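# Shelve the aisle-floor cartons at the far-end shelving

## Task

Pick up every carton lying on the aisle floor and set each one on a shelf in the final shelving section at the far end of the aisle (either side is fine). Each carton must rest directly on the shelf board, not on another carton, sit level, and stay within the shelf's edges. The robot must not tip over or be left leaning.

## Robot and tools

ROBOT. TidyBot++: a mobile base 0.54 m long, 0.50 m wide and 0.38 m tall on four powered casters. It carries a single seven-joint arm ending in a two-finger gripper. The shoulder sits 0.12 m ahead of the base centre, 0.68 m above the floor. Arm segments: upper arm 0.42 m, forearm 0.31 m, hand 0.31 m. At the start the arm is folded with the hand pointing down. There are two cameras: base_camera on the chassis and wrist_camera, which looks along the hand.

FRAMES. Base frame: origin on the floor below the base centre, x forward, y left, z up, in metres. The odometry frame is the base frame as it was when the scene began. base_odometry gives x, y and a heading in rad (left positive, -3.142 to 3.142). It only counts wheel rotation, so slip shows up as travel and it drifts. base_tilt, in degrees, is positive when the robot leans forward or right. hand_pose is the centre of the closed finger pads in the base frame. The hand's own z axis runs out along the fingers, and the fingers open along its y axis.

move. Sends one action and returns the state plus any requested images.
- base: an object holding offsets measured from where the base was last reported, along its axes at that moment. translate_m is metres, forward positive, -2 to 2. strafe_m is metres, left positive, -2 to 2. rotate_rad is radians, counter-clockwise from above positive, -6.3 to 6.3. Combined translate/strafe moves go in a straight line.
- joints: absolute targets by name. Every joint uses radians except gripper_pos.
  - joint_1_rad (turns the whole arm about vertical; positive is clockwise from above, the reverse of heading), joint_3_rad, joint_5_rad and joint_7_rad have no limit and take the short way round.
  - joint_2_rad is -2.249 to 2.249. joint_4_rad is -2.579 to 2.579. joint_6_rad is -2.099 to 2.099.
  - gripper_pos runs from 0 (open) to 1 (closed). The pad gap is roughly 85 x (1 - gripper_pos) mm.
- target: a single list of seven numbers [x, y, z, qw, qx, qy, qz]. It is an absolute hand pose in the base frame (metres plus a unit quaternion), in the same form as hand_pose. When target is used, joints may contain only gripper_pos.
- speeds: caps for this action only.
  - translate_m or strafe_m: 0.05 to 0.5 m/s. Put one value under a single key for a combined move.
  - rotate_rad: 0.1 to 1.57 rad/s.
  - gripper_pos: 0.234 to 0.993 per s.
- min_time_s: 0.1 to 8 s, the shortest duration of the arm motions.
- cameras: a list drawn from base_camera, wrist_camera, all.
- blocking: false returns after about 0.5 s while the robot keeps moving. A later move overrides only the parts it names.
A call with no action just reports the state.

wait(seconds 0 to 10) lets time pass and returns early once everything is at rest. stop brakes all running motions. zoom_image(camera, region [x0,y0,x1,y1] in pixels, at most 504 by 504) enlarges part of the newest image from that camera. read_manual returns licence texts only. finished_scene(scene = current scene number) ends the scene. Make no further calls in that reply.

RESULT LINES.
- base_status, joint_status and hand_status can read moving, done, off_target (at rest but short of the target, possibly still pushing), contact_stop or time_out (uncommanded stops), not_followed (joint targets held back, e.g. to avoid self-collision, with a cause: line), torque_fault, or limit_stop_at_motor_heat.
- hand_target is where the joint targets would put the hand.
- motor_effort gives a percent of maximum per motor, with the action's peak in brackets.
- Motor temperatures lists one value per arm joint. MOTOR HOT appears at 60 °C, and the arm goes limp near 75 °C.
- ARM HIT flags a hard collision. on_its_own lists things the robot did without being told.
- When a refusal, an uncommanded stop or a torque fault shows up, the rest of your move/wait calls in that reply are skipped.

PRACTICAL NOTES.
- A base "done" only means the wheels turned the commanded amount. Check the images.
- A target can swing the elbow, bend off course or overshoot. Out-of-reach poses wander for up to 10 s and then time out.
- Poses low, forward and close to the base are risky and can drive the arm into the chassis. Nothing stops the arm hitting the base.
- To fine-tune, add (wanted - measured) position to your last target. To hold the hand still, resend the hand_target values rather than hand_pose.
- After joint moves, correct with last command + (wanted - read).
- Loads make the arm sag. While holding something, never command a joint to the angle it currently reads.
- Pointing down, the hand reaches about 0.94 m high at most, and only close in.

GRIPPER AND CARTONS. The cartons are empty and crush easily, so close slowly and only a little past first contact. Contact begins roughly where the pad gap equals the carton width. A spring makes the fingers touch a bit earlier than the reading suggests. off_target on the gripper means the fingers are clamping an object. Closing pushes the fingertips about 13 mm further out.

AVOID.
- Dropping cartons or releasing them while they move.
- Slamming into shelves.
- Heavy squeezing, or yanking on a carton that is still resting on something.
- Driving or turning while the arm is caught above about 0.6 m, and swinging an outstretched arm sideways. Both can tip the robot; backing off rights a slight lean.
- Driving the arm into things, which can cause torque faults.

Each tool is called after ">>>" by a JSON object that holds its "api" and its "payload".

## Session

>>> {"api": "move", "payload": {"joints": {"joint_6_rad": 0.35}, "cameras": ["all"]}}

>>> {"api": "move", "payload": {"base": {"rotate_rad": 1.57}, "cameras": ["all"]}}

>>> {"api": "move", "payload": {"base": {"rotate_rad": 1.57}, "cameras": ["all"]}}

>>> {"api": "move", "payload": {"base": {"rotate_rad": 1.57}, "cameras": ["all"]}}

Scene clock: 1.83 s.
Motor temperatures (°C): [30 29 26 25 35 35 37]
move: done
base_odometry: x=+0.000 y=+0.000 heading=+0.000
base_tilt: forward=-0.2 right=+0.1
base_status: not commanded
joint_positions: joint_1_rad=-0.032 joint_2_rad=-0.395 joint_3_rad=+3.136 joint_4_rad=-2.518 joint_5_rad=+0.033 joint_6_rad=+0.290 joint_7_rad=+1.568 gripper_pos=+0.002
joint_status: all done
motor_effort: joint_1_rad=+0(1) joint_2_rad=-5(6) joint_3_rad=+2(2) joint_4_rad=+19(19) joint_5_rad=+1(2) joint_6_rad=+9(10) joint_7_rad=+0(1)
hand_pose: x=+0.5249 y=+0.0200 z=+0.8247 quat_wxyz=(-0.005, +0.793, +0.030, +0.609)
hand_target: x=+0.5298 y=+0.0208 z=+0.8444 quat_wxyz=(-0.006, +0.773, +0.030, +0.633)
hand_status: not commanded
pictures: base_camera, wrist_camera
Images, in order (width x height): base_camera 644x364, wrist_camera 644x476.

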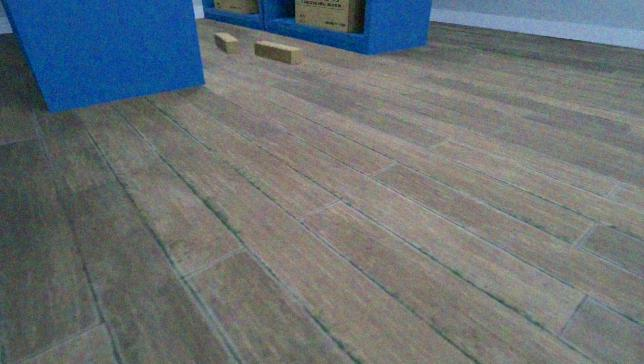

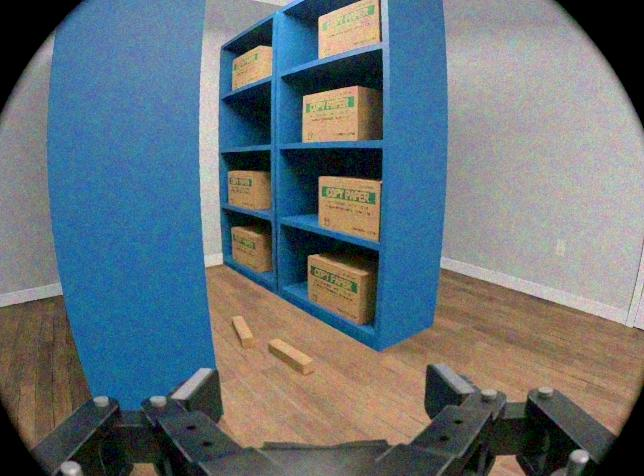

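Scene clock: 4.23 s.
move: done
base_odometry: x=+0.000 y=+0.000 heading=+1.570
base_tilt: forward=-0.2 right=+0.1
base_status: done
joint_positions: joint_1_rad=-0.032 joint_2_rad=-0.395 joint_3_rad=+3.136 joint_4_rad=-2.518 joint_5_rad=+0.033 joint_6_rad=+0.290 joint_7_rad=+1.568 gripper_pos=+0.002
joint_status: not commanded
motor_effort: joint_1_rad=+0(1) joint_2_rad=-5(6) joint_3_rad=+1(3) joint_4_rad=+18(19) joint_5_rad=+2(2) joint_6_rad=+10(10) joint_7_rad=-1(1)
hand_pose: x=+0.5250 y=+0.0200 z=+0.8248 quat_wxyz=(-0.005, +0.793, +0.030, +0.609)
hand_target: x=+0.5298 y=+0.0208 z=+0.8444 quat_wxyz=(-0.006, +0.773, +0.030, +0.633)
hand_status: not commanded
pictures: base_camera, wrist_camera
Images, in order (width x height): base_camera 644x364, wrist_camera 644x476.

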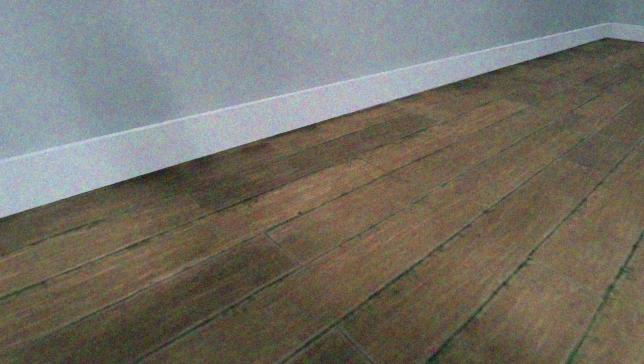

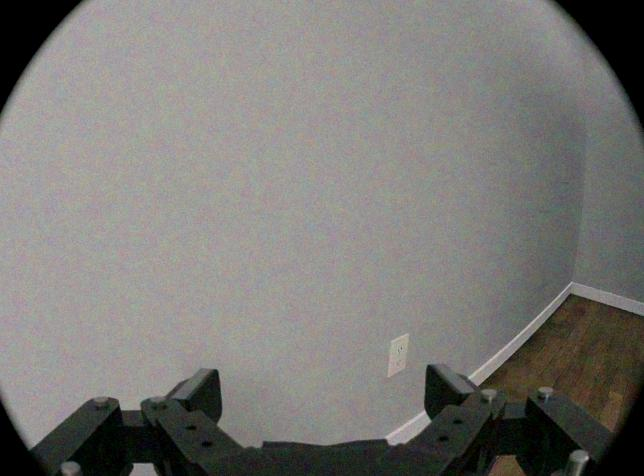

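Scene clock: 6.67 s.
move: done
base_odometry: x=+0.000 y=+0.000 heading=+3.140
base_tilt: forward=-0.2 right=+0.1
base_status: done
joint_positions: joint_1_rad=-0.032 joint_2_rad=-0.395 joint_3_rad=+3.136 joint_4_rad=-2.518 joint_5_rad=+0.033 joint_6_rad=+0.290 joint_7_rad=+1.568 gripper_pos=+0.002
joint_status: not commanded
motor_effort: joint_1_rad=+0(1) joint_2_rad=-5(6) joint_3_rad=+2(3) joint_4_rad=+18(19) joint_5_rad=+2(2) joint_6_rad=+10(10) joint_7_rad=+0(1)
hand_pose: x=+0.5250 y=+0.0200 z=+0.8248 quat_wxyz=(-0.005, +0.793, +0.030, +0.609)
hand_target: x=+0.5298 y=+0.0208 z=+0.8444 quat_wxyz=(-0.006, +0.773, +0.030, +0.633)
hand_status: not commanded
pictures: base_camera, wrist_camera
Images, in order (width x height): base_camera 644x364, wrist_camera 644x476.

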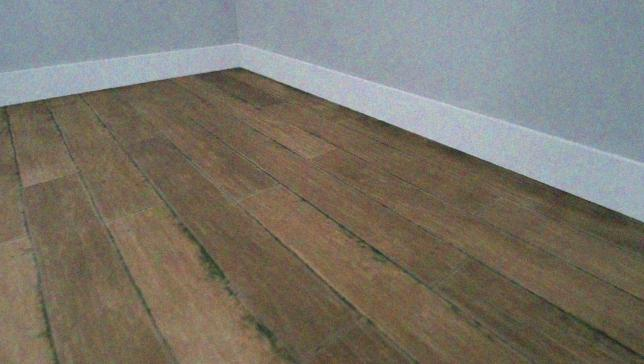

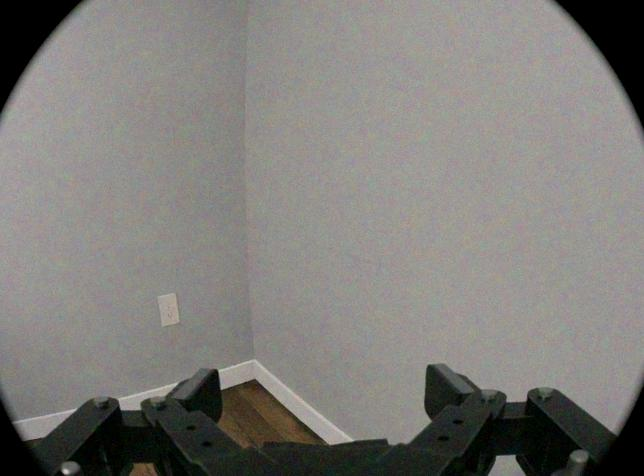

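Scene clock: 9.10 s.
move: done
base_odometry: x=+0.000 y=+0.000 heading=-1.574
base_tilt: forward=-0.2 right=+0.1
base_status: done
joint_positions: joint_1_rad=-0.032 joint_2_rad=-0.395 joint_3_rad=+3.136 joint_4_rad=-2.518 joint_5_rad=+0.033 joint_6_rad=+0.290 joint_7_rad=+1.568 gripper_pos=+0.002
joint_status: not commanded
motor_effort: joint_1_rad=+0(2) joint_2_rad=-4(6) joint_3_rad=+1(3) joint_4_rad=+18(19) joint_5_rad=+1(2) joint_6_rad=+10(10) joint_7_rad=+0(1)
hand_pose: x=+0.5250 y=+0.0200 z=+0.8248 quat_wxyz=(-0.005, +0.793, +0.030, +0.609)
hand_target: x=+0.5298 y=+0.0208 z=+0.8444 quat_wxyz=(-0.006, +0.773, +0.030, +0.633)
hand_status: not commanded
pictures: base_camera, wrist_camera
Images, in order (width x height): base_camera 644x364, wrist_camera 644x476.

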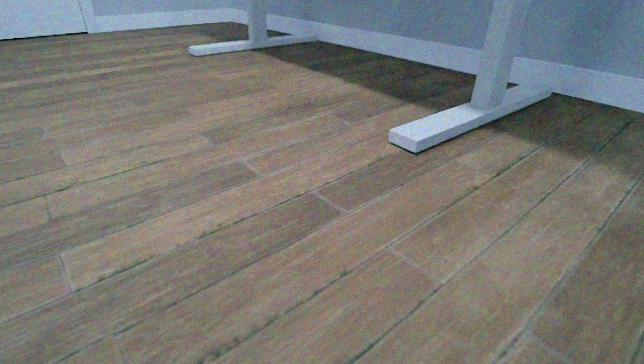

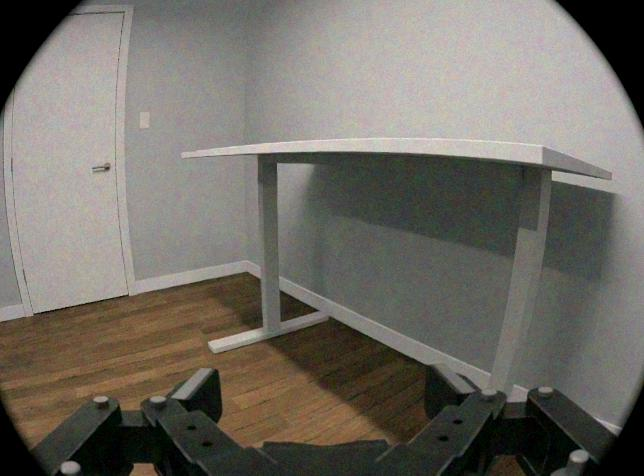

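>>> {"api": "move", "payload": {"base": {"translate_m": 0.487, "strafe_m": 1.077, "rotate_rad": 2.274}, "cameras": ["all"]}}

>>> {"api": "zoom_image", "payload": {"camera": "base_camera", "region": [200, 0, 450, 140]}}

>>> {"api": "zoom_image", "payload": {"camera": "wrist_camera", "region": [120, 0, 540, 420]}}

Scene clock: 32.27 s.
move: done
base_odometry: x=+1.076 y=-0.490 heading=+0.700
base_tilt: forward=-0.2 right=+0.1
base_status: done
joint_positions: joint_1_rad=-0.032 joint_2_rad=-0.395 joint_3_rad=+3.136 joint_4_rad=-2.518 joint_5_rad=+0.033 joint_6_rad=+0.291 joint_7_rad=+1.568 gripper_pos=+0.002
joint_status: not commanded
motor_effort: joint_1_rad=+0(2) joint_2_rad=-4(6) joint_3_rad=+2(3) joint_4_rad=+19(19) joint_5_rad=+1(2) joint_6_rad=+10(10) joint_7_rad=-1(1)
hand_pose: x=+0.5250 y=+0.0198 z=+0.8250 quat_wxyz=(-0.005, +0.793, +0.030, +0.609)
hand_target: x=+0.5298 y=+0.0208 z=+0.8444 quat_wxyz=(-0.006, +0.773, +0.030, +0.633)
hand_status: not commanded
pictures: base_camera, wrist_camera
Images, in order (width x height): base_camera 644x364, wrist_camera 644x476.

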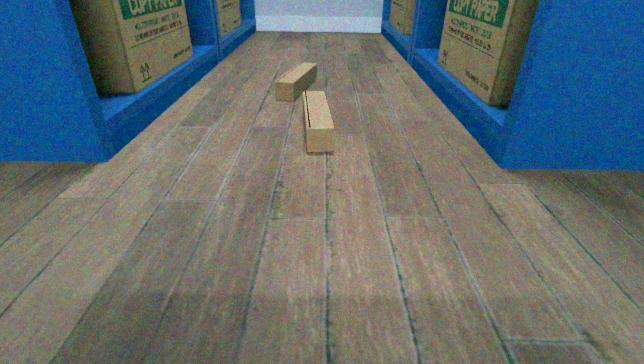

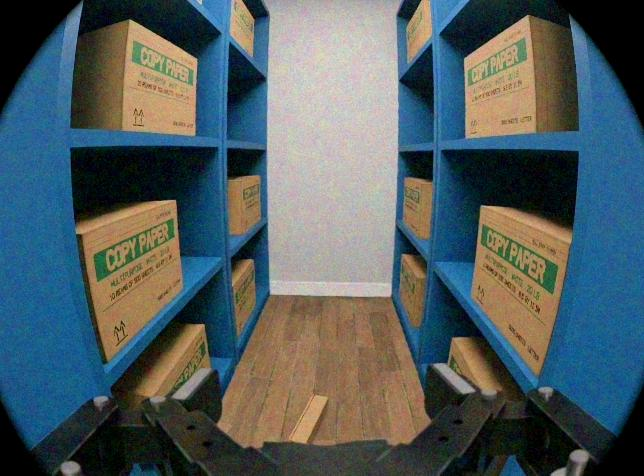

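Scaled by 2.016.

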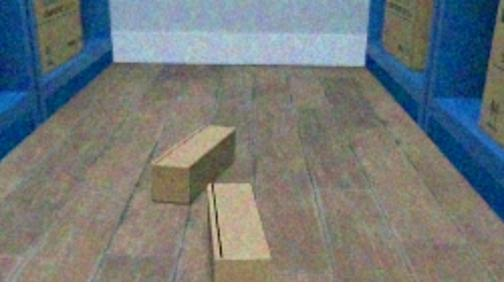

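Scaled by 1.200.

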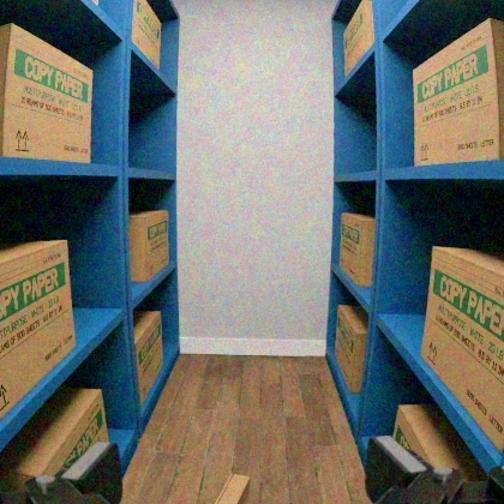

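>>> {"api": "zoom_image", "payload": {"camera": "wrist_camera", "region": [200, 80, 300, 380]}}

>>> {"api": "zoom_image", "payload": {"camera": "wrist_camera", "region": [370, 80, 470, 380]}}

Scaled by 1.680.

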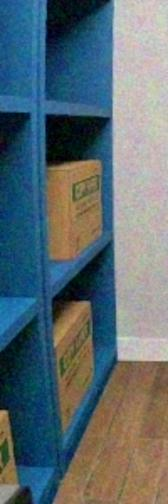

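Scaled by 1.680.

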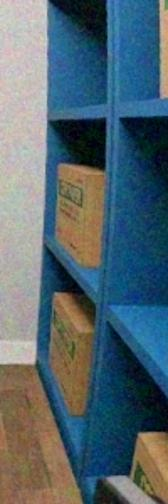

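>>> {"api": "move", "payload": {"base": {"translate_m": 0.31, "strafe_m": -0.025}, "joints": {"joint_1_rad": -0.07, "joint_2_rad": 1.60, "joint_3_rad": 3.1416, "joint_4_rad": -1.77, "joint_5_rad": 0.0, "joint_6_rad": 0.985, "joint_7_rad": 1.5708, "gripper_pos": 0.0}, "min_time_s": 3, "cameras": ["all"]}}

>>> {"api": "zoom_image", "payload": {"camera": "base_camera", "region": [200, 80, 460, 280]}}

Scene clock: 130.27 s.
move: done
base_odometry: x=+1.329 y=-0.310 heading=+0.700
base_tilt: forward=-0.2 right=+0.1
base_status: done
joint_positions: joint_1_rad=-0.044 joint_2_rad=+1.557 joint_3_rad=+3.136 joint_4_rad=-1.787 joint_5_rad=+0.033 joint_6_rad=+0.926 joint_7_rad=+1.568 gripper_pos=+0.002
joint_status: all done
motor_effort: joint_1_rad=+0(2) joint_2_rad=-33(37) joint_3_rad=+0(3) joint_4_rad=+2(20) joint_5_rad=+1(3) joint_6_rad=+6(10) joint_7_rad=-1(1)
hand_pose: x=+0.6819 y=+0.0376 z=+0.1469 quat_wxyz=(-0.020, +0.934, +0.033, +0.354)
hand_target: x=+0.6806 y=+0.0407 z=+0.1369 quat_wxyz=(-0.013, +0.929, +0.033, +0.369)
hand_status: not commanded
pictures: base_camera, wrist_camera
Images, in order (width x height): base_camera 644x364, wrist_camera 644x476.

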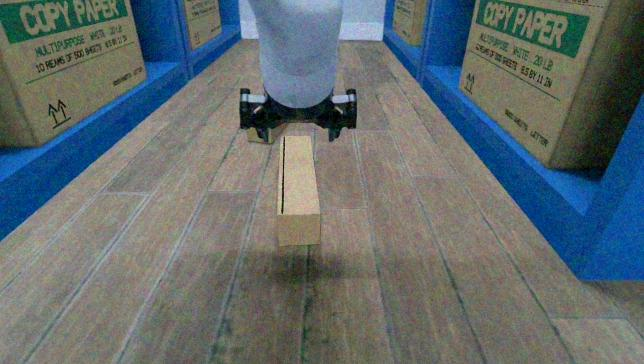

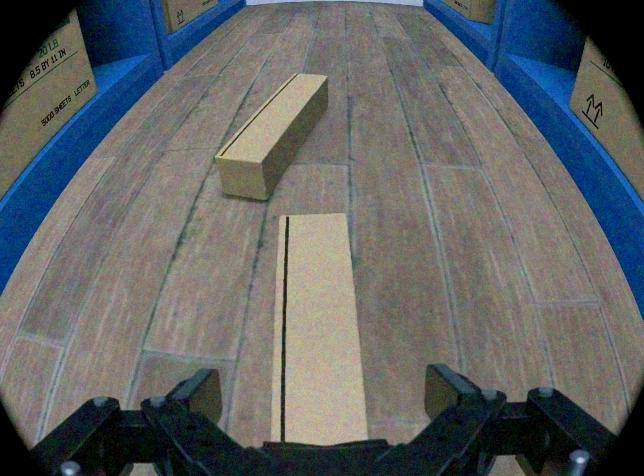

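Scaled by 1.938.

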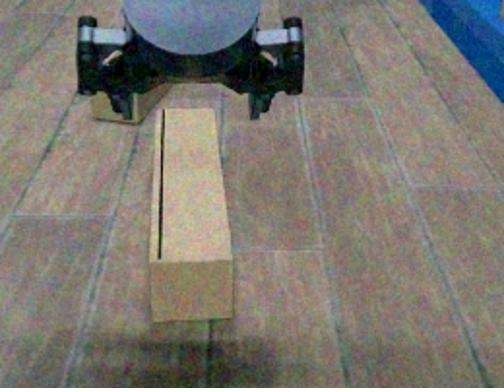

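>>> {"api": "move", "payload": {"joints": {"joint_2_rad": 1.855, "joint_4_rad": -1.483, "joint_6_rad": 0.97}, "min_time_s": 2}}

>>> {"api": "move", "payload": {"joints": {"gripper_pos": 0.29}, "speeds": {"gripper_pos": 0.234}, "cameras": ["wrist_camera"]}}

>>> {"api": "move", "payload": {"joints": {"gripper_pos": 0.333}, "speeds": {"gripper_pos": 0.234}, "cameras": ["all"]}}

Scene clock: 142.90 s.
move: done
base_odometry: x=+1.329 y=-0.310 heading=+0.700
base_tilt: forward=-0.1 right=+0.1
base_status: not commanded
joint_positions: joint_1_rad=-0.044 joint_2_rad=+1.811 joint_3_rad=+3.136 joint_4_rad=-1.498 joint_5_rad=+0.033 joint_6_rad=+0.927 joint_7_rad=+1.568 gripper_pos=+0.002
joint_status: all done
motor_effort: joint_1_rad=+0(1) joint_2_rad=-34(35) joint_3_rad=+0(1) joint_4_rad=+2(3) joint_5_rad=+1(2) joint_6_rad=+6(8) joint_7_rad=-1(1)
hand_pose: x=+0.6888 y=+0.0376 z=+0.0464 quat_wxyz=(-0.020, +0.928, +0.032, +0.371)
hand_target: x=+0.6776 y=+0.0405 z=+0.0328 quat_wxyz=(-0.013, +0.926, +0.032, +0.377)
hand_status: not commanded
pictures: none

Scene clock: 144.73 s.
move: done
base_odometry: x=+1.329 y=-0.310 heading=+0.700
base_tilt: forward=-0.1 right=+0.1
base_status: not commanded
joint_positions: joint_1_rad=-0.045 joint_2_rad=+1.811 joint_3_rad=+3.136 joint_4_rad=-1.498 joint_5_rad=+0.033 joint_6_rad=+0.927 joint_7_rad=+1.568 gripper_pos=+0.292
joint_status: all done
motor_effort: joint_1_rad=+0(1) joint_2_rad=-32(34) joint_3_rad=+1(1) joint_4_rad=+3(3) joint_5_rad=+1(2) joint_6_rad=+6(8) joint_7_rad=-1(1)
hand_pose: x=+0.6887 y=+0.0381 z=+0.0464 quat_wxyz=(-0.020, +0.928, +0.032, +0.371)
hand_target: x=+0.6776 y=+0.0405 z=+0.0328 quat_wxyz=(-0.013, +0.926, +0.032, +0.377)
hand_status: not commanded
Images, in order (width x height): wrist_camera 644x476.

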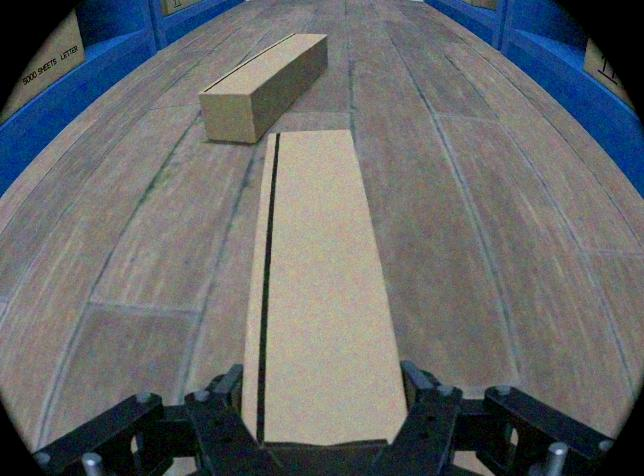

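Scene clock: 145.43 s.
move: done
base_odometry: x=+1.329 y=-0.310 heading=+0.700
base_tilt: forward=-0.1 right=+0.1
base_status: not commanded
joint_positions: joint_1_rad=-0.046 joint_2_rad=+1.811 joint_3_rad=+3.136 joint_4_rad=-1.498 joint_5_rad=+0.033 joint_6_rad=+0.927 joint_7_rad=+1.568 gripper_pos=+0.329
joint_status: all done
motor_effort: joint_1_rad=+0(1) joint_2_rad=-31(33) joint_3_rad=+0(1) joint_4_rad=+2(3) joint_5_rad=+1(1) joint_6_rad=+5(7) joint_7_rad=+0(1)
hand_pose: x=+0.6888 y=+0.0382 z=+0.0465 quat_wxyz=(-0.020, +0.928, +0.032, +0.371)
hand_target: x=+0.6776 y=+0.0405 z=+0.0328 quat_wxyz=(-0.013, +0.926, +0.032, +0.377)
hand_status: not commanded
pictures: base_camera, wrist_camera
Images, in order (width x height): base_camera 644x364, wrist_camera 644x476.

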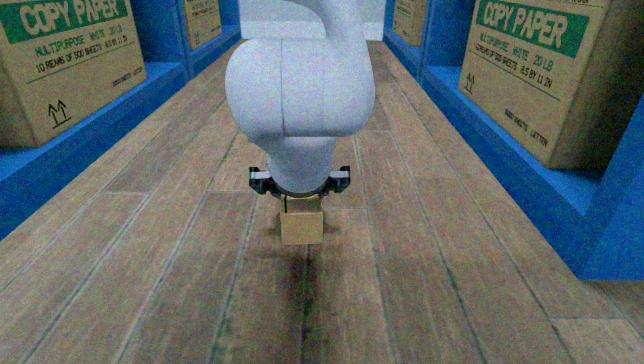

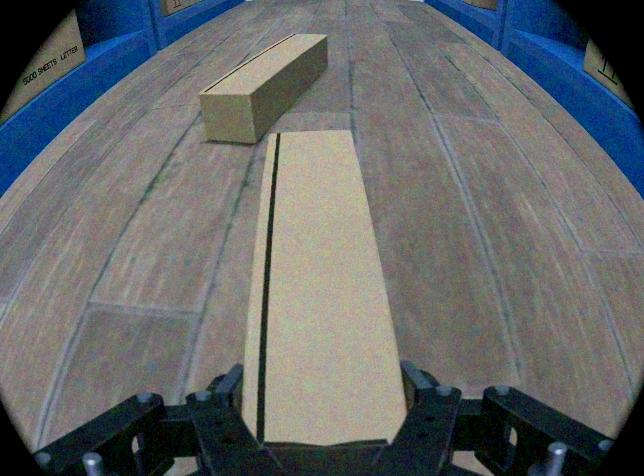

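>>> {"api": "move", "payload": {"joints": {"joint_2_rad": 1.64, "joint_4_rad": -1.64, "joint_6_rad": 0.93}, "min_time_s": 1.5, "cameras": ["all"]}}

>>> {"api": "move", "payload": {"base": {"strafe_m": -0.228, "rotate_rad": -0.07}, "speeds": {"strafe_m": 0.3}, "cameras": ["all"]}}

Scene clock: 158.97 s.
move: done
base_odometry: x=+1.329 y=-0.310 heading=+0.700
base_tilt: forward=-0.2 right=+0.1
base_status: not commanded
joint_positions: joint_1_rad=-0.046 joint_2_rad=+1.688 joint_3_rad=+3.136 joint_4_rad=-1.628 joint_5_rad=+0.033 joint_6_rad=+0.927 joint_7_rad=+1.568 gripper_pos=+0.329
joint_status: all done
motor_effort: joint_1_rad=+1(1) joint_2_rad=-34(35) joint_3_rad=+0(1) joint_4_rad=+3(3) joint_5_rad=+1(2) joint_6_rad=+7(8) joint_7_rad=-1(1)
hand_pose: x=+0.6939 y=+0.0386 z=+0.0959 quat_wxyz=(-0.020, +0.929, +0.033, +0.367)
hand_target: x=+0.7153 y=+0.0432 z=+0.1226 quat_wxyz=(-0.013, +0.922, +0.032, +0.385)
hand_status: not commanded
pictures: base_camera, wrist_camera
Images, in order (width x height): base_camera 644x364, wrist_camera 644x476.

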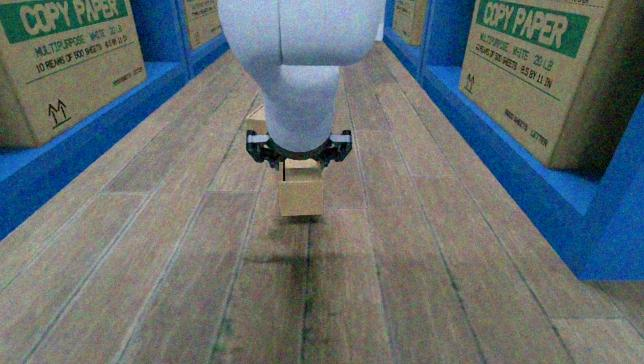

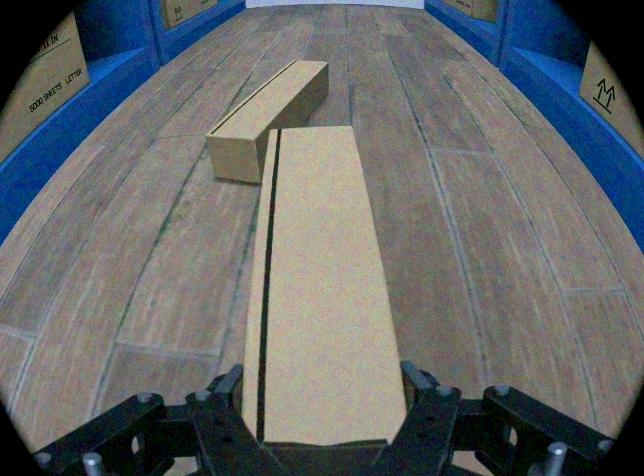

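Scene clock: 160.60 s.
move: done
base_odometry: x=+1.476 y=-0.484 heading=+0.630
base_tilt: forward=-0.2 right=+0.1
base_status: done
joint_positions: joint_1_rad=-0.067 joint_2_rad=+1.688 joint_3_rad=+3.137 joint_4_rad=-1.628 joint_5_rad=+0.028 joint_6_rad=+0.927 joint_7_rad=+1.568 gripper_pos=+0.329
joint_status: not commanded
motor_effort: joint_1_rad=+1(6) joint_2_rad=-33(35) joint_3_rad=+0(3) joint_4_rad=+2(3) joint_5_rad=+1(2) joint_6_rad=+7(8) joint_7_rad=+0(1)
hand_pose: x=+0.6927 y=+0.0495 z=+0.0958 quat_wxyz=(-0.022, +0.929, +0.041, +0.367)
hand_target: x=+0.7153 y=+0.0432 z=+0.1226 quat_wxyz=(-0.013, +0.922, +0.032, +0.385)
hand_status: not commanded
pictures: base_camera, wrist_camera
Images, in order (width x height): base_camera 644x364, wrist_camera 644x476.

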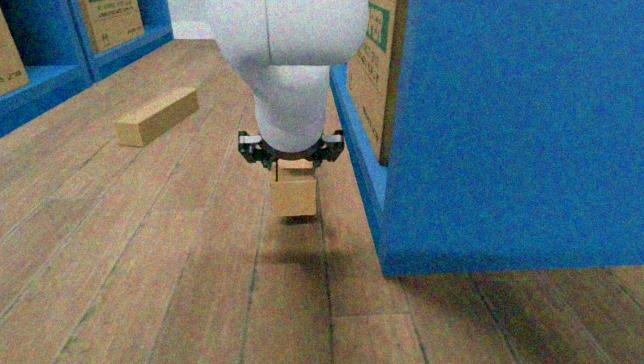

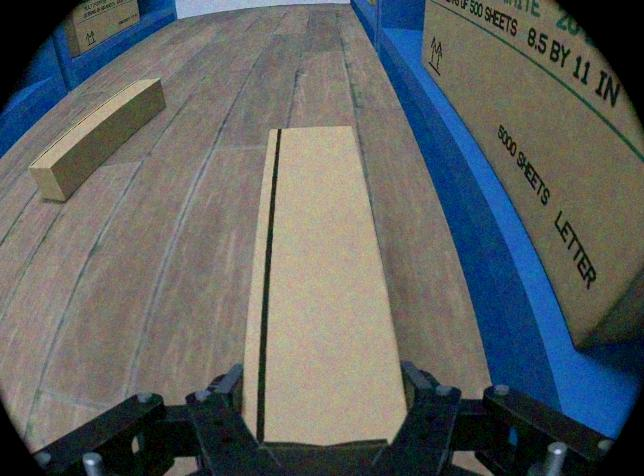

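>>> {"api": "move", "payload": {"base": {"strafe_m": -0.025}, "joints": {"joint_2_rad": 1.84, "joint_4_rad": -1.505, "joint_6_rad": 0.97}, "min_time_s": 2.5, "cameras": ["wrist_camera"]}}

>>> {"api": "move", "payload": {"joints": {"joint_2_rad": 1.86, "joint_4_rad": -1.48, "joint_6_rad": 0.97}, "min_time_s": 1, "cameras": ["all"]}}

Scene clock: 172.53 s.
move: done
base_odometry: x=+1.491 y=-0.504 heading=+0.630
base_tilt: forward=-0.2 right=+0.1
base_status: done
joint_positions: joint_1_rad=-0.063 joint_2_rad=+1.797 joint_3_rad=+3.140 joint_4_rad=-1.522 joint_5_rad=+0.026 joint_6_rad=+0.927 joint_7_rad=+1.568 gripper_pos=+0.329
joint_status: all done
motor_effort: joint_1_rad=+0(5) joint_2_rad=-34(36) joint_3_rad=+0(3) joint_4_rad=+2(4) joint_5_rad=+1(2) joint_6_rad=+7(9) joint_7_rad=-1(1)
hand_pose: x=+0.6843 y=+0.0443 z=+0.0506 quat_wxyz=(-0.020, +0.930, +0.038, +0.366)
hand_target: x=+0.6756 y=+0.0404 z=+0.0378 quat_wxyz=(-0.013, +0.927, +0.032, +0.374)
hand_status: not commanded
Images, in order (width x height): wrist_camera 644x476.

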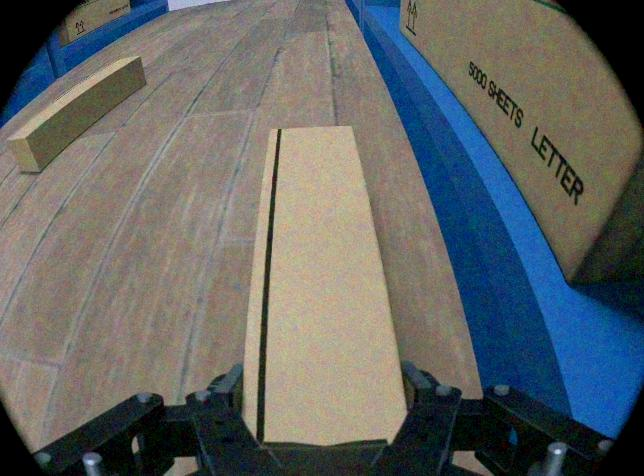

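Scene clock: 173.83 s.
move: done
base_odometry: x=+1.491 y=-0.504 heading=+0.630
base_tilt: forward=-0.2 right=+0.1
base_status: not commanded
joint_positions: joint_1_rad=-0.063 joint_2_rad=+1.811 joint_3_rad=+3.140 joint_4_rad=-1.498 joint_5_rad=+0.026 joint_6_rad=+0.927 joint_7_rad=+1.568 gripper_pos=+0.329
joint_status: all done
motor_effort: joint_1_rad=+0(1) joint_2_rad=-32(34) joint_3_rad=+0(1) joint_4_rad=+2(3) joint_5_rad=+1(2) joint_6_rad=+6(9) joint_7_rad=+0(1)
hand_pose: x=+0.6883 y=+0.0445 z=+0.0464 quat_wxyz=(-0.020, +0.928, +0.038, +0.371)
hand_target: x=+0.6759 y=+0.0404 z=+0.0305 quat_wxyz=(-0.013, +0.926, +0.032, +0.376)
hand_status: not commanded
pictures: base_camera, wrist_camera
Images, in order (width x height): base_camera 644x364, wrist_camera 644x476.

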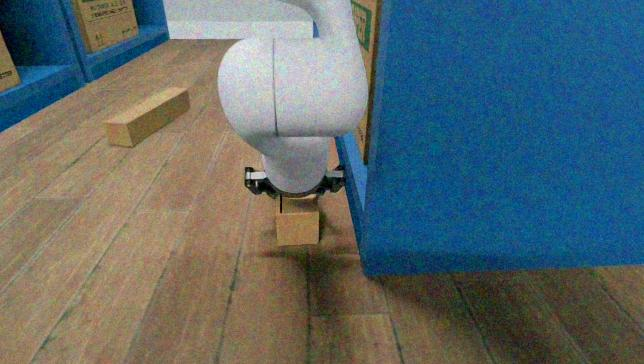

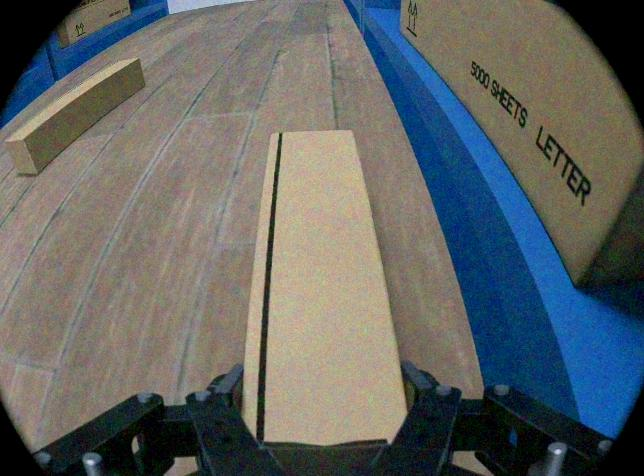

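>>> {"api": "move", "payload": {"joints": {"gripper_pos": 0.1}, "speeds": {"gripper_pos": 0.234}, "cameras": ["wrist_camera"]}}

>>> {"api": "move", "payload": {"joints": {"joint_2_rad": 1.40, "joint_4_rad": -1.911, "joint_6_rad": 0.985, "gripper_pos": 0.0}, "min_time_s": 2}}

>>> {"api": "move", "payload": {"base": {"translate_m": 0.33, "strafe_m": 0.466, "rotate_rad": 0.06}, "joints": {"joint_1_rad": 0.125}, "cameras": ["all"]}}

>>> {"api": "zoom_image", "payload": {"camera": "base_camera", "region": [200, 80, 460, 280]}}

Scene clock: 200.27 s.
move: done
base_odometry: x=+1.491 y=-0.504 heading=+0.630
base_tilt: forward=-0.2 right=+0.1
base_status: not commanded
joint_positions: joint_1_rad=-0.063 joint_2_rad=+1.811 joint_3_rad=+3.140 joint_4_rad=-1.498 joint_5_rad=+0.026 joint_6_rad=+0.927 joint_7_rad=+1.568 gripper_pos=+0.102
joint_status: all done
motor_effort: joint_1_rad=+0(1) joint_2_rad=-33(34) joint_3_rad=+0(1) joint_4_rad=+2(3) joint_5_rad=+1(2) joint_6_rad=+7(8) joint_7_rad=+0(1)
hand_pose: x=+0.6884 y=+0.0445 z=+0.0464 quat_wxyz=(-0.020, +0.928, +0.038, +0.371)
hand_target: x=+0.6759 y=+0.0404 z=+0.0305 quat_wxyz=(-0.013, +0.926, +0.032, +0.376)
hand_status: not commanded
Images, in order (width x height): wrist_camera 644x476.

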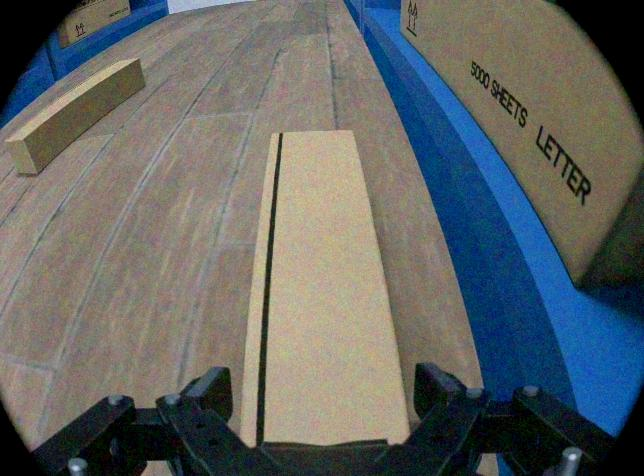

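Scene clock: 202.60 s.
move: done
base_odometry: x=+1.491 y=-0.504 heading=+0.630
base_tilt: forward=-0.2 right=+0.1
base_status: not commanded
joint_positions: joint_1_rad=-0.063 joint_2_rad=+1.446 joint_3_rad=+3.140 joint_4_rad=-1.898 joint_5_rad=+0.026 joint_6_rad=+0.930 joint_7_rad=+1.568 gripper_pos=+0.001
joint_status: all done
motor_effort: joint_1_rad=+0(1) joint_2_rad=-33(34) joint_3_rad=+1(1) joint_4_rad=+2(3) joint_5_rad=+2(2) joint_6_rad=+6(8) joint_7_rad=+0(1)
hand_pose: x=+0.6791 y=+0.0441 z=+0.1942 quat_wxyz=(-0.020, +0.934, +0.039, +0.356)
hand_target: x=+0.7058 y=+0.0425 z=+0.2301 quat_wxyz=(-0.014, +0.917, +0.032, +0.396)
hand_status: not commanded
pictures: none

Scene clock: 205.17 s.
move: done
base_odometry: x=+1.483 y=+0.067 heading=+0.690
base_tilt: forward=-0.2 right=+0.1
base_status: done
joint_positions: joint_1_rad=+0.126 joint_2_rad=+1.445 joint_3_rad=+3.143 joint_4_rad=-1.901 joint_5_rad=+0.022 joint_6_rad=+0.933 joint_7_rad=+1.568 gripper_pos=+0.001
joint_status: all done
motor_effort: joint_1_rad=+0(6) joint_2_rad=-33(34) joint_3_rad=+0(3) joint_4_rad=+2(3) joint_5_rad=+1(3) joint_6_rad=+6(8) joint_7_rad=-1(1)
hand_pose: x=+0.6761 y=-0.0647 z=+0.1945 quat_wxyz=(+0.017, +0.933, -0.051, +0.356)
hand_target: x=+0.7029 y=-0.0720 z=+0.2301 quat_wxyz=(+0.025, +0.916, -0.057, +0.396)
hand_status: not commanded
pictures: base_camera, wrist_camera
Images, in order (width x height): base_camera 644x364, wrist_camera 644x476.

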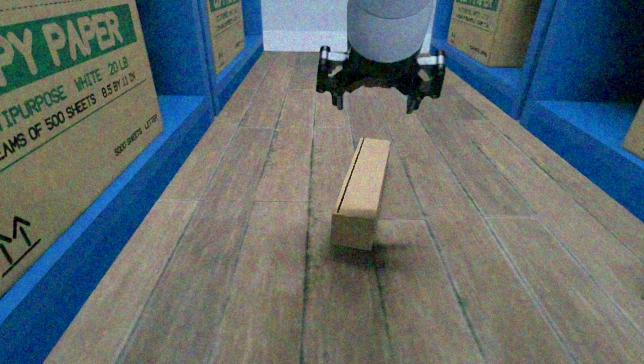

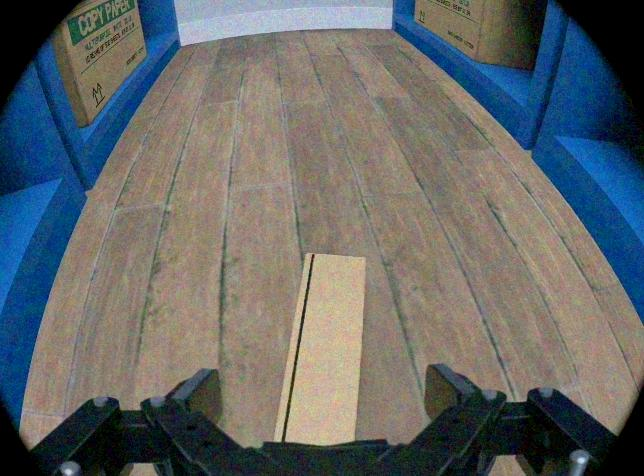

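Scaled by 1.938.

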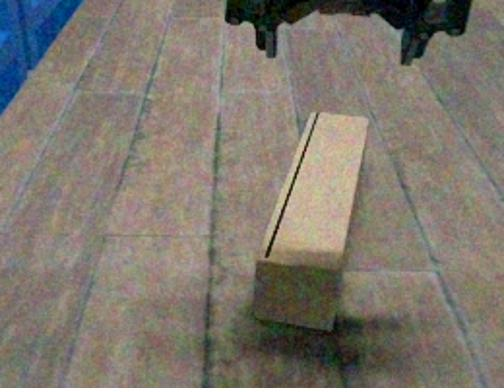

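>>> {"api": "move", "payload": {"joints": {"joint_2_rad": 1.857, "joint_4_rad": -1.483, "joint_6_rad": 0.97}, "min_time_s": 2.5, "cameras": ["all"]}}

>>> {"api": "move", "payload": {"joints": {"gripper_pos": 0.28}, "speeds": {"gripper_pos": 0.234}, "cameras": ["wrist_camera"]}}

>>> {"api": "move", "payload": {"joints": {"gripper_pos": 0.315}, "speeds": {"gripper_pos": 0.234}, "cameras": ["wrist_camera"]}}

Scene clock: 216.53 s.
move: done
base_odometry: x=+1.483 y=+0.067 heading=+0.690
base_tilt: forward=-0.1 right=+0.1
base_status: not commanded
joint_positions: joint_1_rad=+0.126 joint_2_rad=+1.815 joint_3_rad=+3.143 joint_4_rad=-1.497 joint_5_rad=+0.022 joint_6_rad=+0.933 joint_7_rad=+1.568 gripper_pos=+0.001
joint_status: all done
motor_effort: joint_1_rad=+0(1) joint_2_rad=-33(36) joint_3_rad=+0(1) joint_4_rad=+2(4) joint_5_rad=+1(2) joint_6_rad=+7(9) joint_7_rad=+0(1)
hand_pose: x=+0.6848 y=-0.0657 z=+0.0449 quat_wxyz=(+0.018, +0.927, -0.050, +0.371)
hand_target: x=+0.6736 y=-0.0683 z=+0.0317 quat_wxyz=(+0.024, +0.925, -0.058, +0.376)
hand_status: not commanded
pictures: base_camera, wrist_camera
Images, in order (width x height): base_camera 644x364, wrist_camera 644x476.

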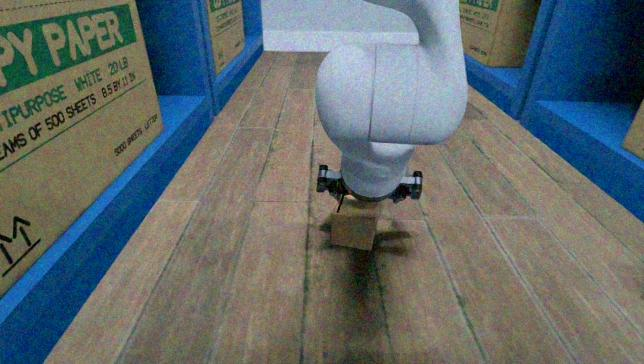

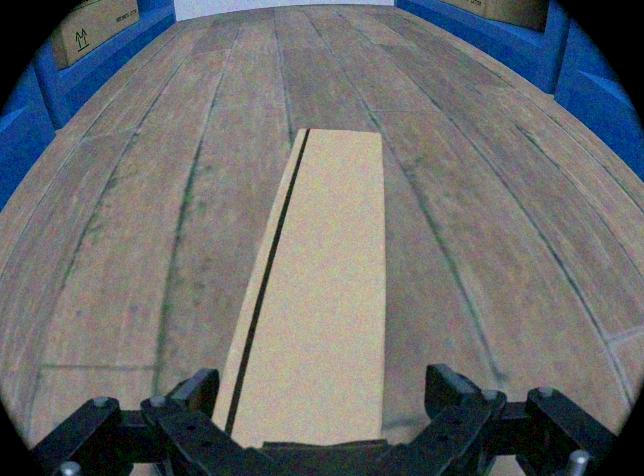

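Scene clock: 218.30 s.
move: done
base_odometry: x=+1.483 y=+0.067 heading=+0.690
base_tilt: forward=-0.2 right=+0.1
base_status: not commanded
joint_positions: joint_1_rad=+0.126 joint_2_rad=+1.815 joint_3_rad=+3.143 joint_4_rad=-1.497 joint_5_rad=+0.022 joint_6_rad=+0.933 joint_7_rad=+1.568 gripper_pos=+0.279
joint_status: all done
motor_effort: joint_1_rad=+0(1) joint_2_rad=-32(33) joint_3_rad=+0(1) joint_4_rad=+2(3) joint_5_rad=+1(2) joint_6_rad=+6(8) joint_7_rad=+0(1)
hand_pose: x=+0.6848 y=-0.0657 z=+0.0449 quat_wxyz=(+0.018, +0.927, -0.050, +0.371)
hand_target: x=+0.6736 y=-0.0683 z=+0.0317 quat_wxyz=(+0.024, +0.925, -0.058, +0.376)
hand_status: not commanded
Images, in order (width x height): wrist_camera 644x476.

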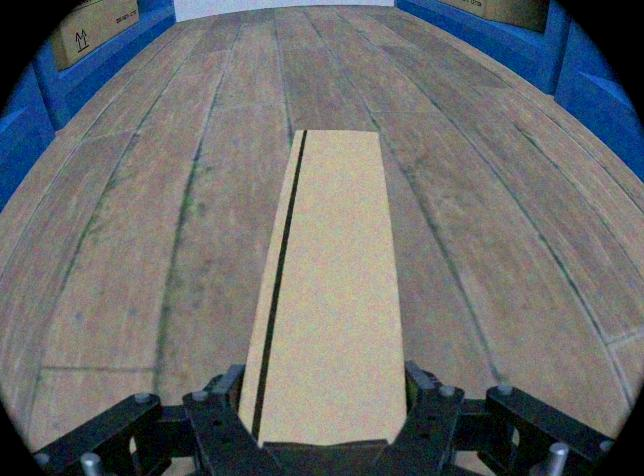

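Scene clock: 219.00 s.
move: done
base_odometry: x=+1.483 y=+0.067 heading=+0.690
base_tilt: forward=-0.2 right=+0.1
base_status: not commanded
joint_positions: joint_1_rad=+0.126 joint_2_rad=+1.815 joint_3_rad=+3.143 joint_4_rad=-1.497 joint_5_rad=+0.022 joint_6_rad=+0.933 joint_7_rad=+1.568 gripper_pos=+0.314
joint_status: all done
motor_effort: joint_1_rad=-1(1) joint_2_rad=-31(33) joint_3_rad=+0(1) joint_4_rad=+2(3) joint_5_rad=+2(2) joint_6_rad=+6(7) joint_7_rad=+0(1)
hand_pose: x=+0.6848 y=-0.0657 z=+0.0449 quat_wxyz=(+0.018, +0.927, -0.050, +0.371)
hand_target: x=+0.6736 y=-0.0683 z=+0.0317 quat_wxyz=(+0.024, +0.925, -0.058, +0.376)
hand_status: not commanded
Images, in order (width x height): wrist_camera 644x476.

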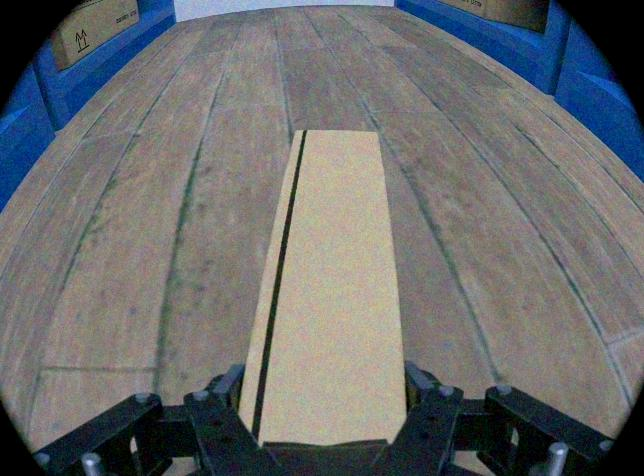

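>>> {"api": "move", "payload": {"joints": {"gripper_pos": 0.334}, "speeds": {"gripper_pos": 0.234}}}

>>> {"api": "move", "payload": {"joints": {"joint_2_rad": 1.62, "joint_4_rad": -1.66, "joint_6_rad": 0.93}, "min_time_s": 1.5, "cameras": ["all"]}}

>>> {"api": "move", "payload": {"base": {"translate_m": 0.9}, "speeds": {"translate_m": 0.35}, "joints": {"joint_1_rad": 0.0, "joint_2_rad": -0.09, "joint_4_rad": -2.223, "joint_6_rad": -0.25}, "min_time_s": 4, "cameras": ["all"]}}

Scene clock: 256.30 s.
move: done
base_odometry: x=+1.483 y=+0.067 heading=+0.690
base_tilt: forward=-0.2 right=+0.1
base_status: not commanded
joint_positions: joint_1_rad=+0.126 joint_2_rad=+1.815 joint_3_rad=+3.143 joint_4_rad=-1.497 joint_5_rad=+0.022 joint_6_rad=+0.934 joint_7_rad=+1.568 gripper_pos=+0.333
joint_status: all done
motor_effort: joint_1_rad=-1(1) joint_2_rad=-31(31) joint_3_rad=+0(1) joint_4_rad=+2(3) joint_5_rad=+1(2) joint_6_rad=+5(6) joint_7_rad=+0(1)
hand_pose: x=+0.6851 y=-0.0657 z=+0.0451 quat_wxyz=(+0.018, +0.927, -0.050, +0.372)
hand_target: x=+0.6736 y=-0.0683 z=+0.0317 quat_wxyz=(+0.024, +0.925, -0.058, +0.376)
hand_status: not commanded
pictures: none

Scene clock: 258.37 s.
move: done
base_odometry: x=+1.483 y=+0.067 heading=+0.690
base_tilt: forward=-0.2 right=+0.0
base_status: not commanded
joint_positions: joint_1_rad=+0.126 joint_2_rad=+1.669 joint_3_rad=+3.143 joint_4_rad=-1.648 joint_5_rad=+0.022 joint_6_rad=+0.934 joint_7_rad=+1.568 gripper_pos=+0.333
joint_status: all done
motor_effort: joint_1_rad=+0(1) joint_2_rad=-33(35) joint_3_rad=+0(1) joint_4_rad=+2(3) joint_5_rad=+1(2) joint_6_rad=+7(8) joint_7_rad=+0(1)
hand_pose: x=+0.6934 y=-0.0668 z=+0.1053 quat_wxyz=(+0.018, +0.928, -0.050, +0.370)
hand_target: x=+0.7129 y=-0.0733 z=+0.1310 quat_wxyz=(+0.024, +0.921, -0.058, +0.385)
hand_status: not commanded
pictures: base_camera, wrist_camera
Images, in order (width x height): base_camera 644x364, wrist_camera 644x476.

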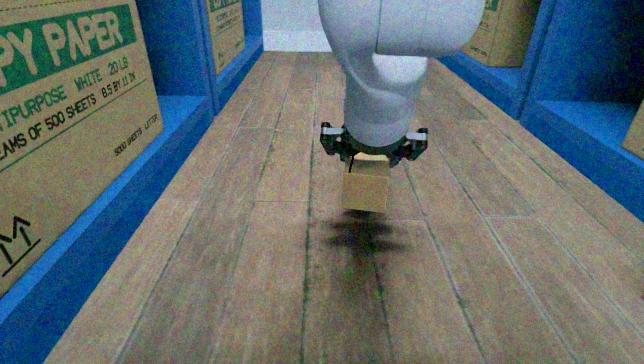

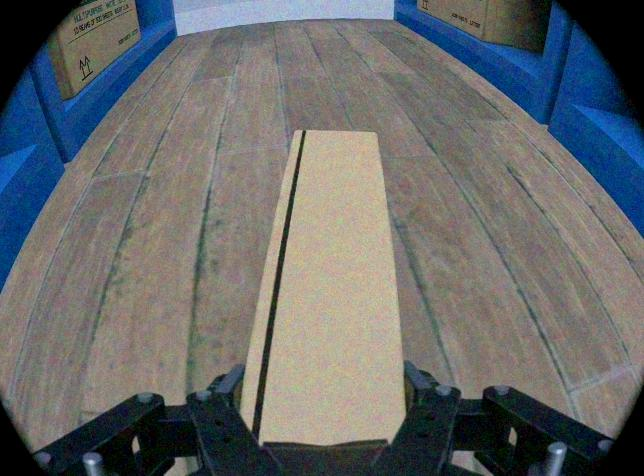

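Scene clock: 262.67 s.
move: done
base_odometry: x=+2.177 y=+0.639 heading=+0.689
base_tilt: forward=-0.2 right=+0.1
base_status: done
joint_positions: joint_1_rad=+0.026 joint_2_rad=-0.057 joint_3_rad=+3.143 joint_4_rad=-2.211 joint_5_rad=+0.022 joint_6_rad=-0.200 joint_7_rad=+1.568 gripper_pos=+0.333
joint_status: all done
motor_effort: joint_1_rad=+0(2) joint_2_rad=-15(39) joint_3_rad=+1(2) joint_4_rad=+18(18) joint_5_rad=+1(2) joint_6_rad=+8(9) joint_7_rad=+0(1)
hand_pose: x=+0.5777 y=-0.0126 z=+0.7088 quat_wxyz=(+0.011, +0.924, -0.005, +0.383)
hand_target: x=+0.5613 y=+0.0013 z=+0.7073 quat_wxyz=(+0.000, +0.929, +0.000, +0.370)
hand_status: not commanded
pictures: base_camera, wrist_camera
Images, in order (width x height): base_camera 644x364, wrist_camera 644x476.

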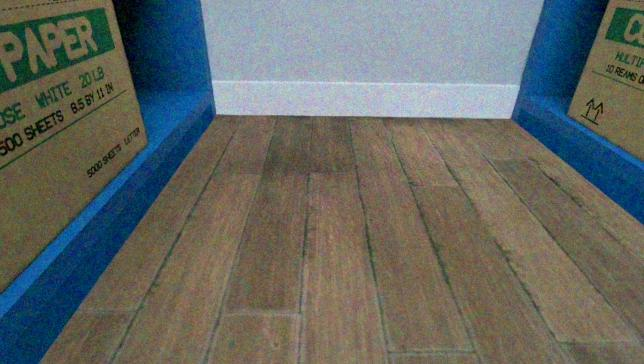

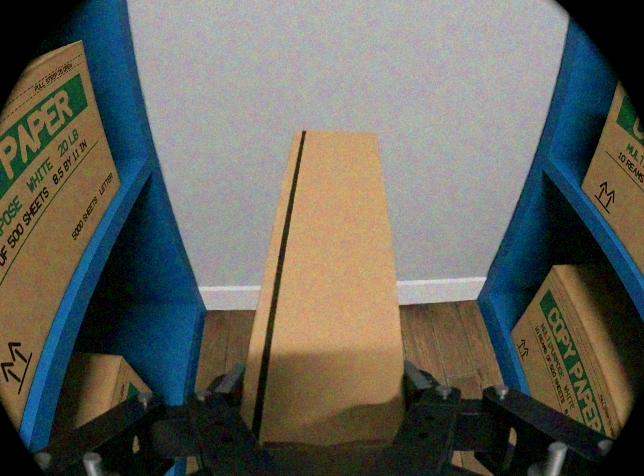

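>>> {"api": "move", "payload": {"base": {"translate_m": 0.29, "strafe_m": -0.17}, "speeds": {"translate_m": 0.25}, "joints": {"joint_1_rad": 0.0, "joint_2_rad": -0.04, "joint_4_rad": -0.845, "joint_6_rad": -1.58}, "min_time_s": 3, "cameras": ["all"]}}

Scene clock: 282.03 s.
move: done
base_odometry: x=+2.509 y=+0.693 heading=+0.690
base_tilt: forward=-0.2 right=+0.1
base_status: done
joint_positions: joint_1_rad=+0.022 joint_2_rad=-0.060 joint_3_rad=+3.143 joint_4_rad=-0.876 joint_5_rad=+0.022 joint_6_rad=-1.531 joint_7_rad=+1.568 gripper_pos=+0.333
joint_status: all done
motor_effort: joint_1_rad=-1(2) joint_2_rad=-13(20) joint_3_rad=+1(2) joint_4_rad=+16(21) joint_5_rad=+1(2) joint_6_rad=+7(9) joint_7_rad=+0(1)
hand_pose: x=+0.5445 y=-0.0159 z=+1.0990 quat_wxyz=(+0.015, +0.922, -0.016, +0.386)
hand_target: x=+0.5425 y=+0.0014 z=+1.0938 quat_wxyz=(+0.000, +0.929, +0.000, +0.369)
hand_status: not commanded
pictures: base_camera, wrist_camera
Images, in order (width x height): base_camera 644x364, wrist_camera 644x476.

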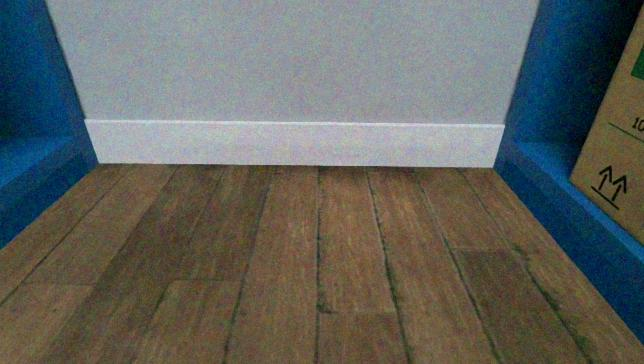

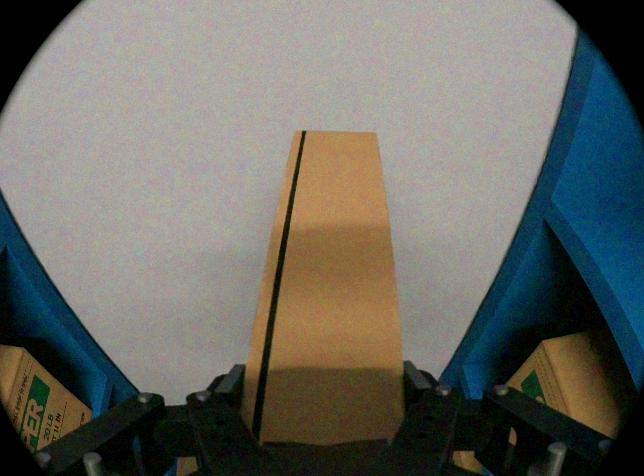

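>>> {"api": "move", "payload": {"joints": {"joint_1_rad": 1.265}, "min_time_s": 3.5, "cameras": ["wrist_camera"]}}

Scene clock: 295.00 s.
move: done
base_odometry: x=+2.509 y=+0.693 heading=+0.690
base_tilt: forward=-0.2 right=+0.1
base_status: not commanded
joint_positions: joint_1_rad=+1.242 joint_2_rad=-0.060 joint_3_rad=+3.143 joint_4_rad=-0.876 joint_5_rad=+0.022 joint_6_rad=-1.533 joint_7_rad=+1.568 gripper_pos=+0.333
joint_status: all done
motor_effort: joint_1_rad=+0(2) joint_2_rad=-13(14) joint_3_rad=+1(2) joint_4_rad=+16(16) joint_5_rad=+1(2) joint_6_rad=+7(9) joint_7_rad=-1(1)
hand_pose: x=+0.2503 y=-0.4048 z=+1.0987 quat_wxyz=(+0.233, +0.747, -0.542, +0.308)
hand_target: x=+0.2478 y=-0.4034 z=+1.0938 quat_wxyz=(+0.218, +0.750, -0.549, +0.298)
hand_status: not commanded
Images, in order (width x height): wrist_camera 644x476.

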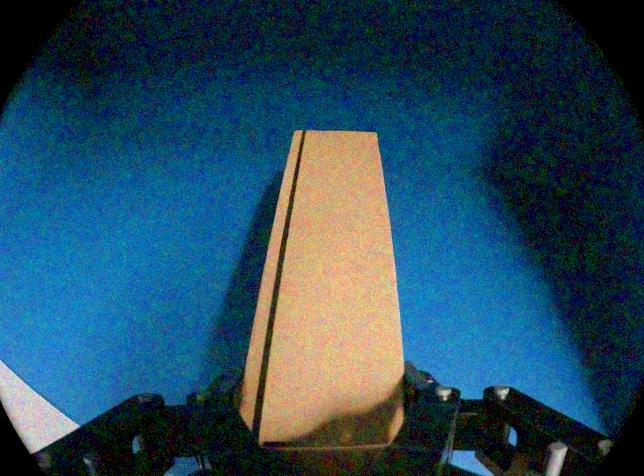

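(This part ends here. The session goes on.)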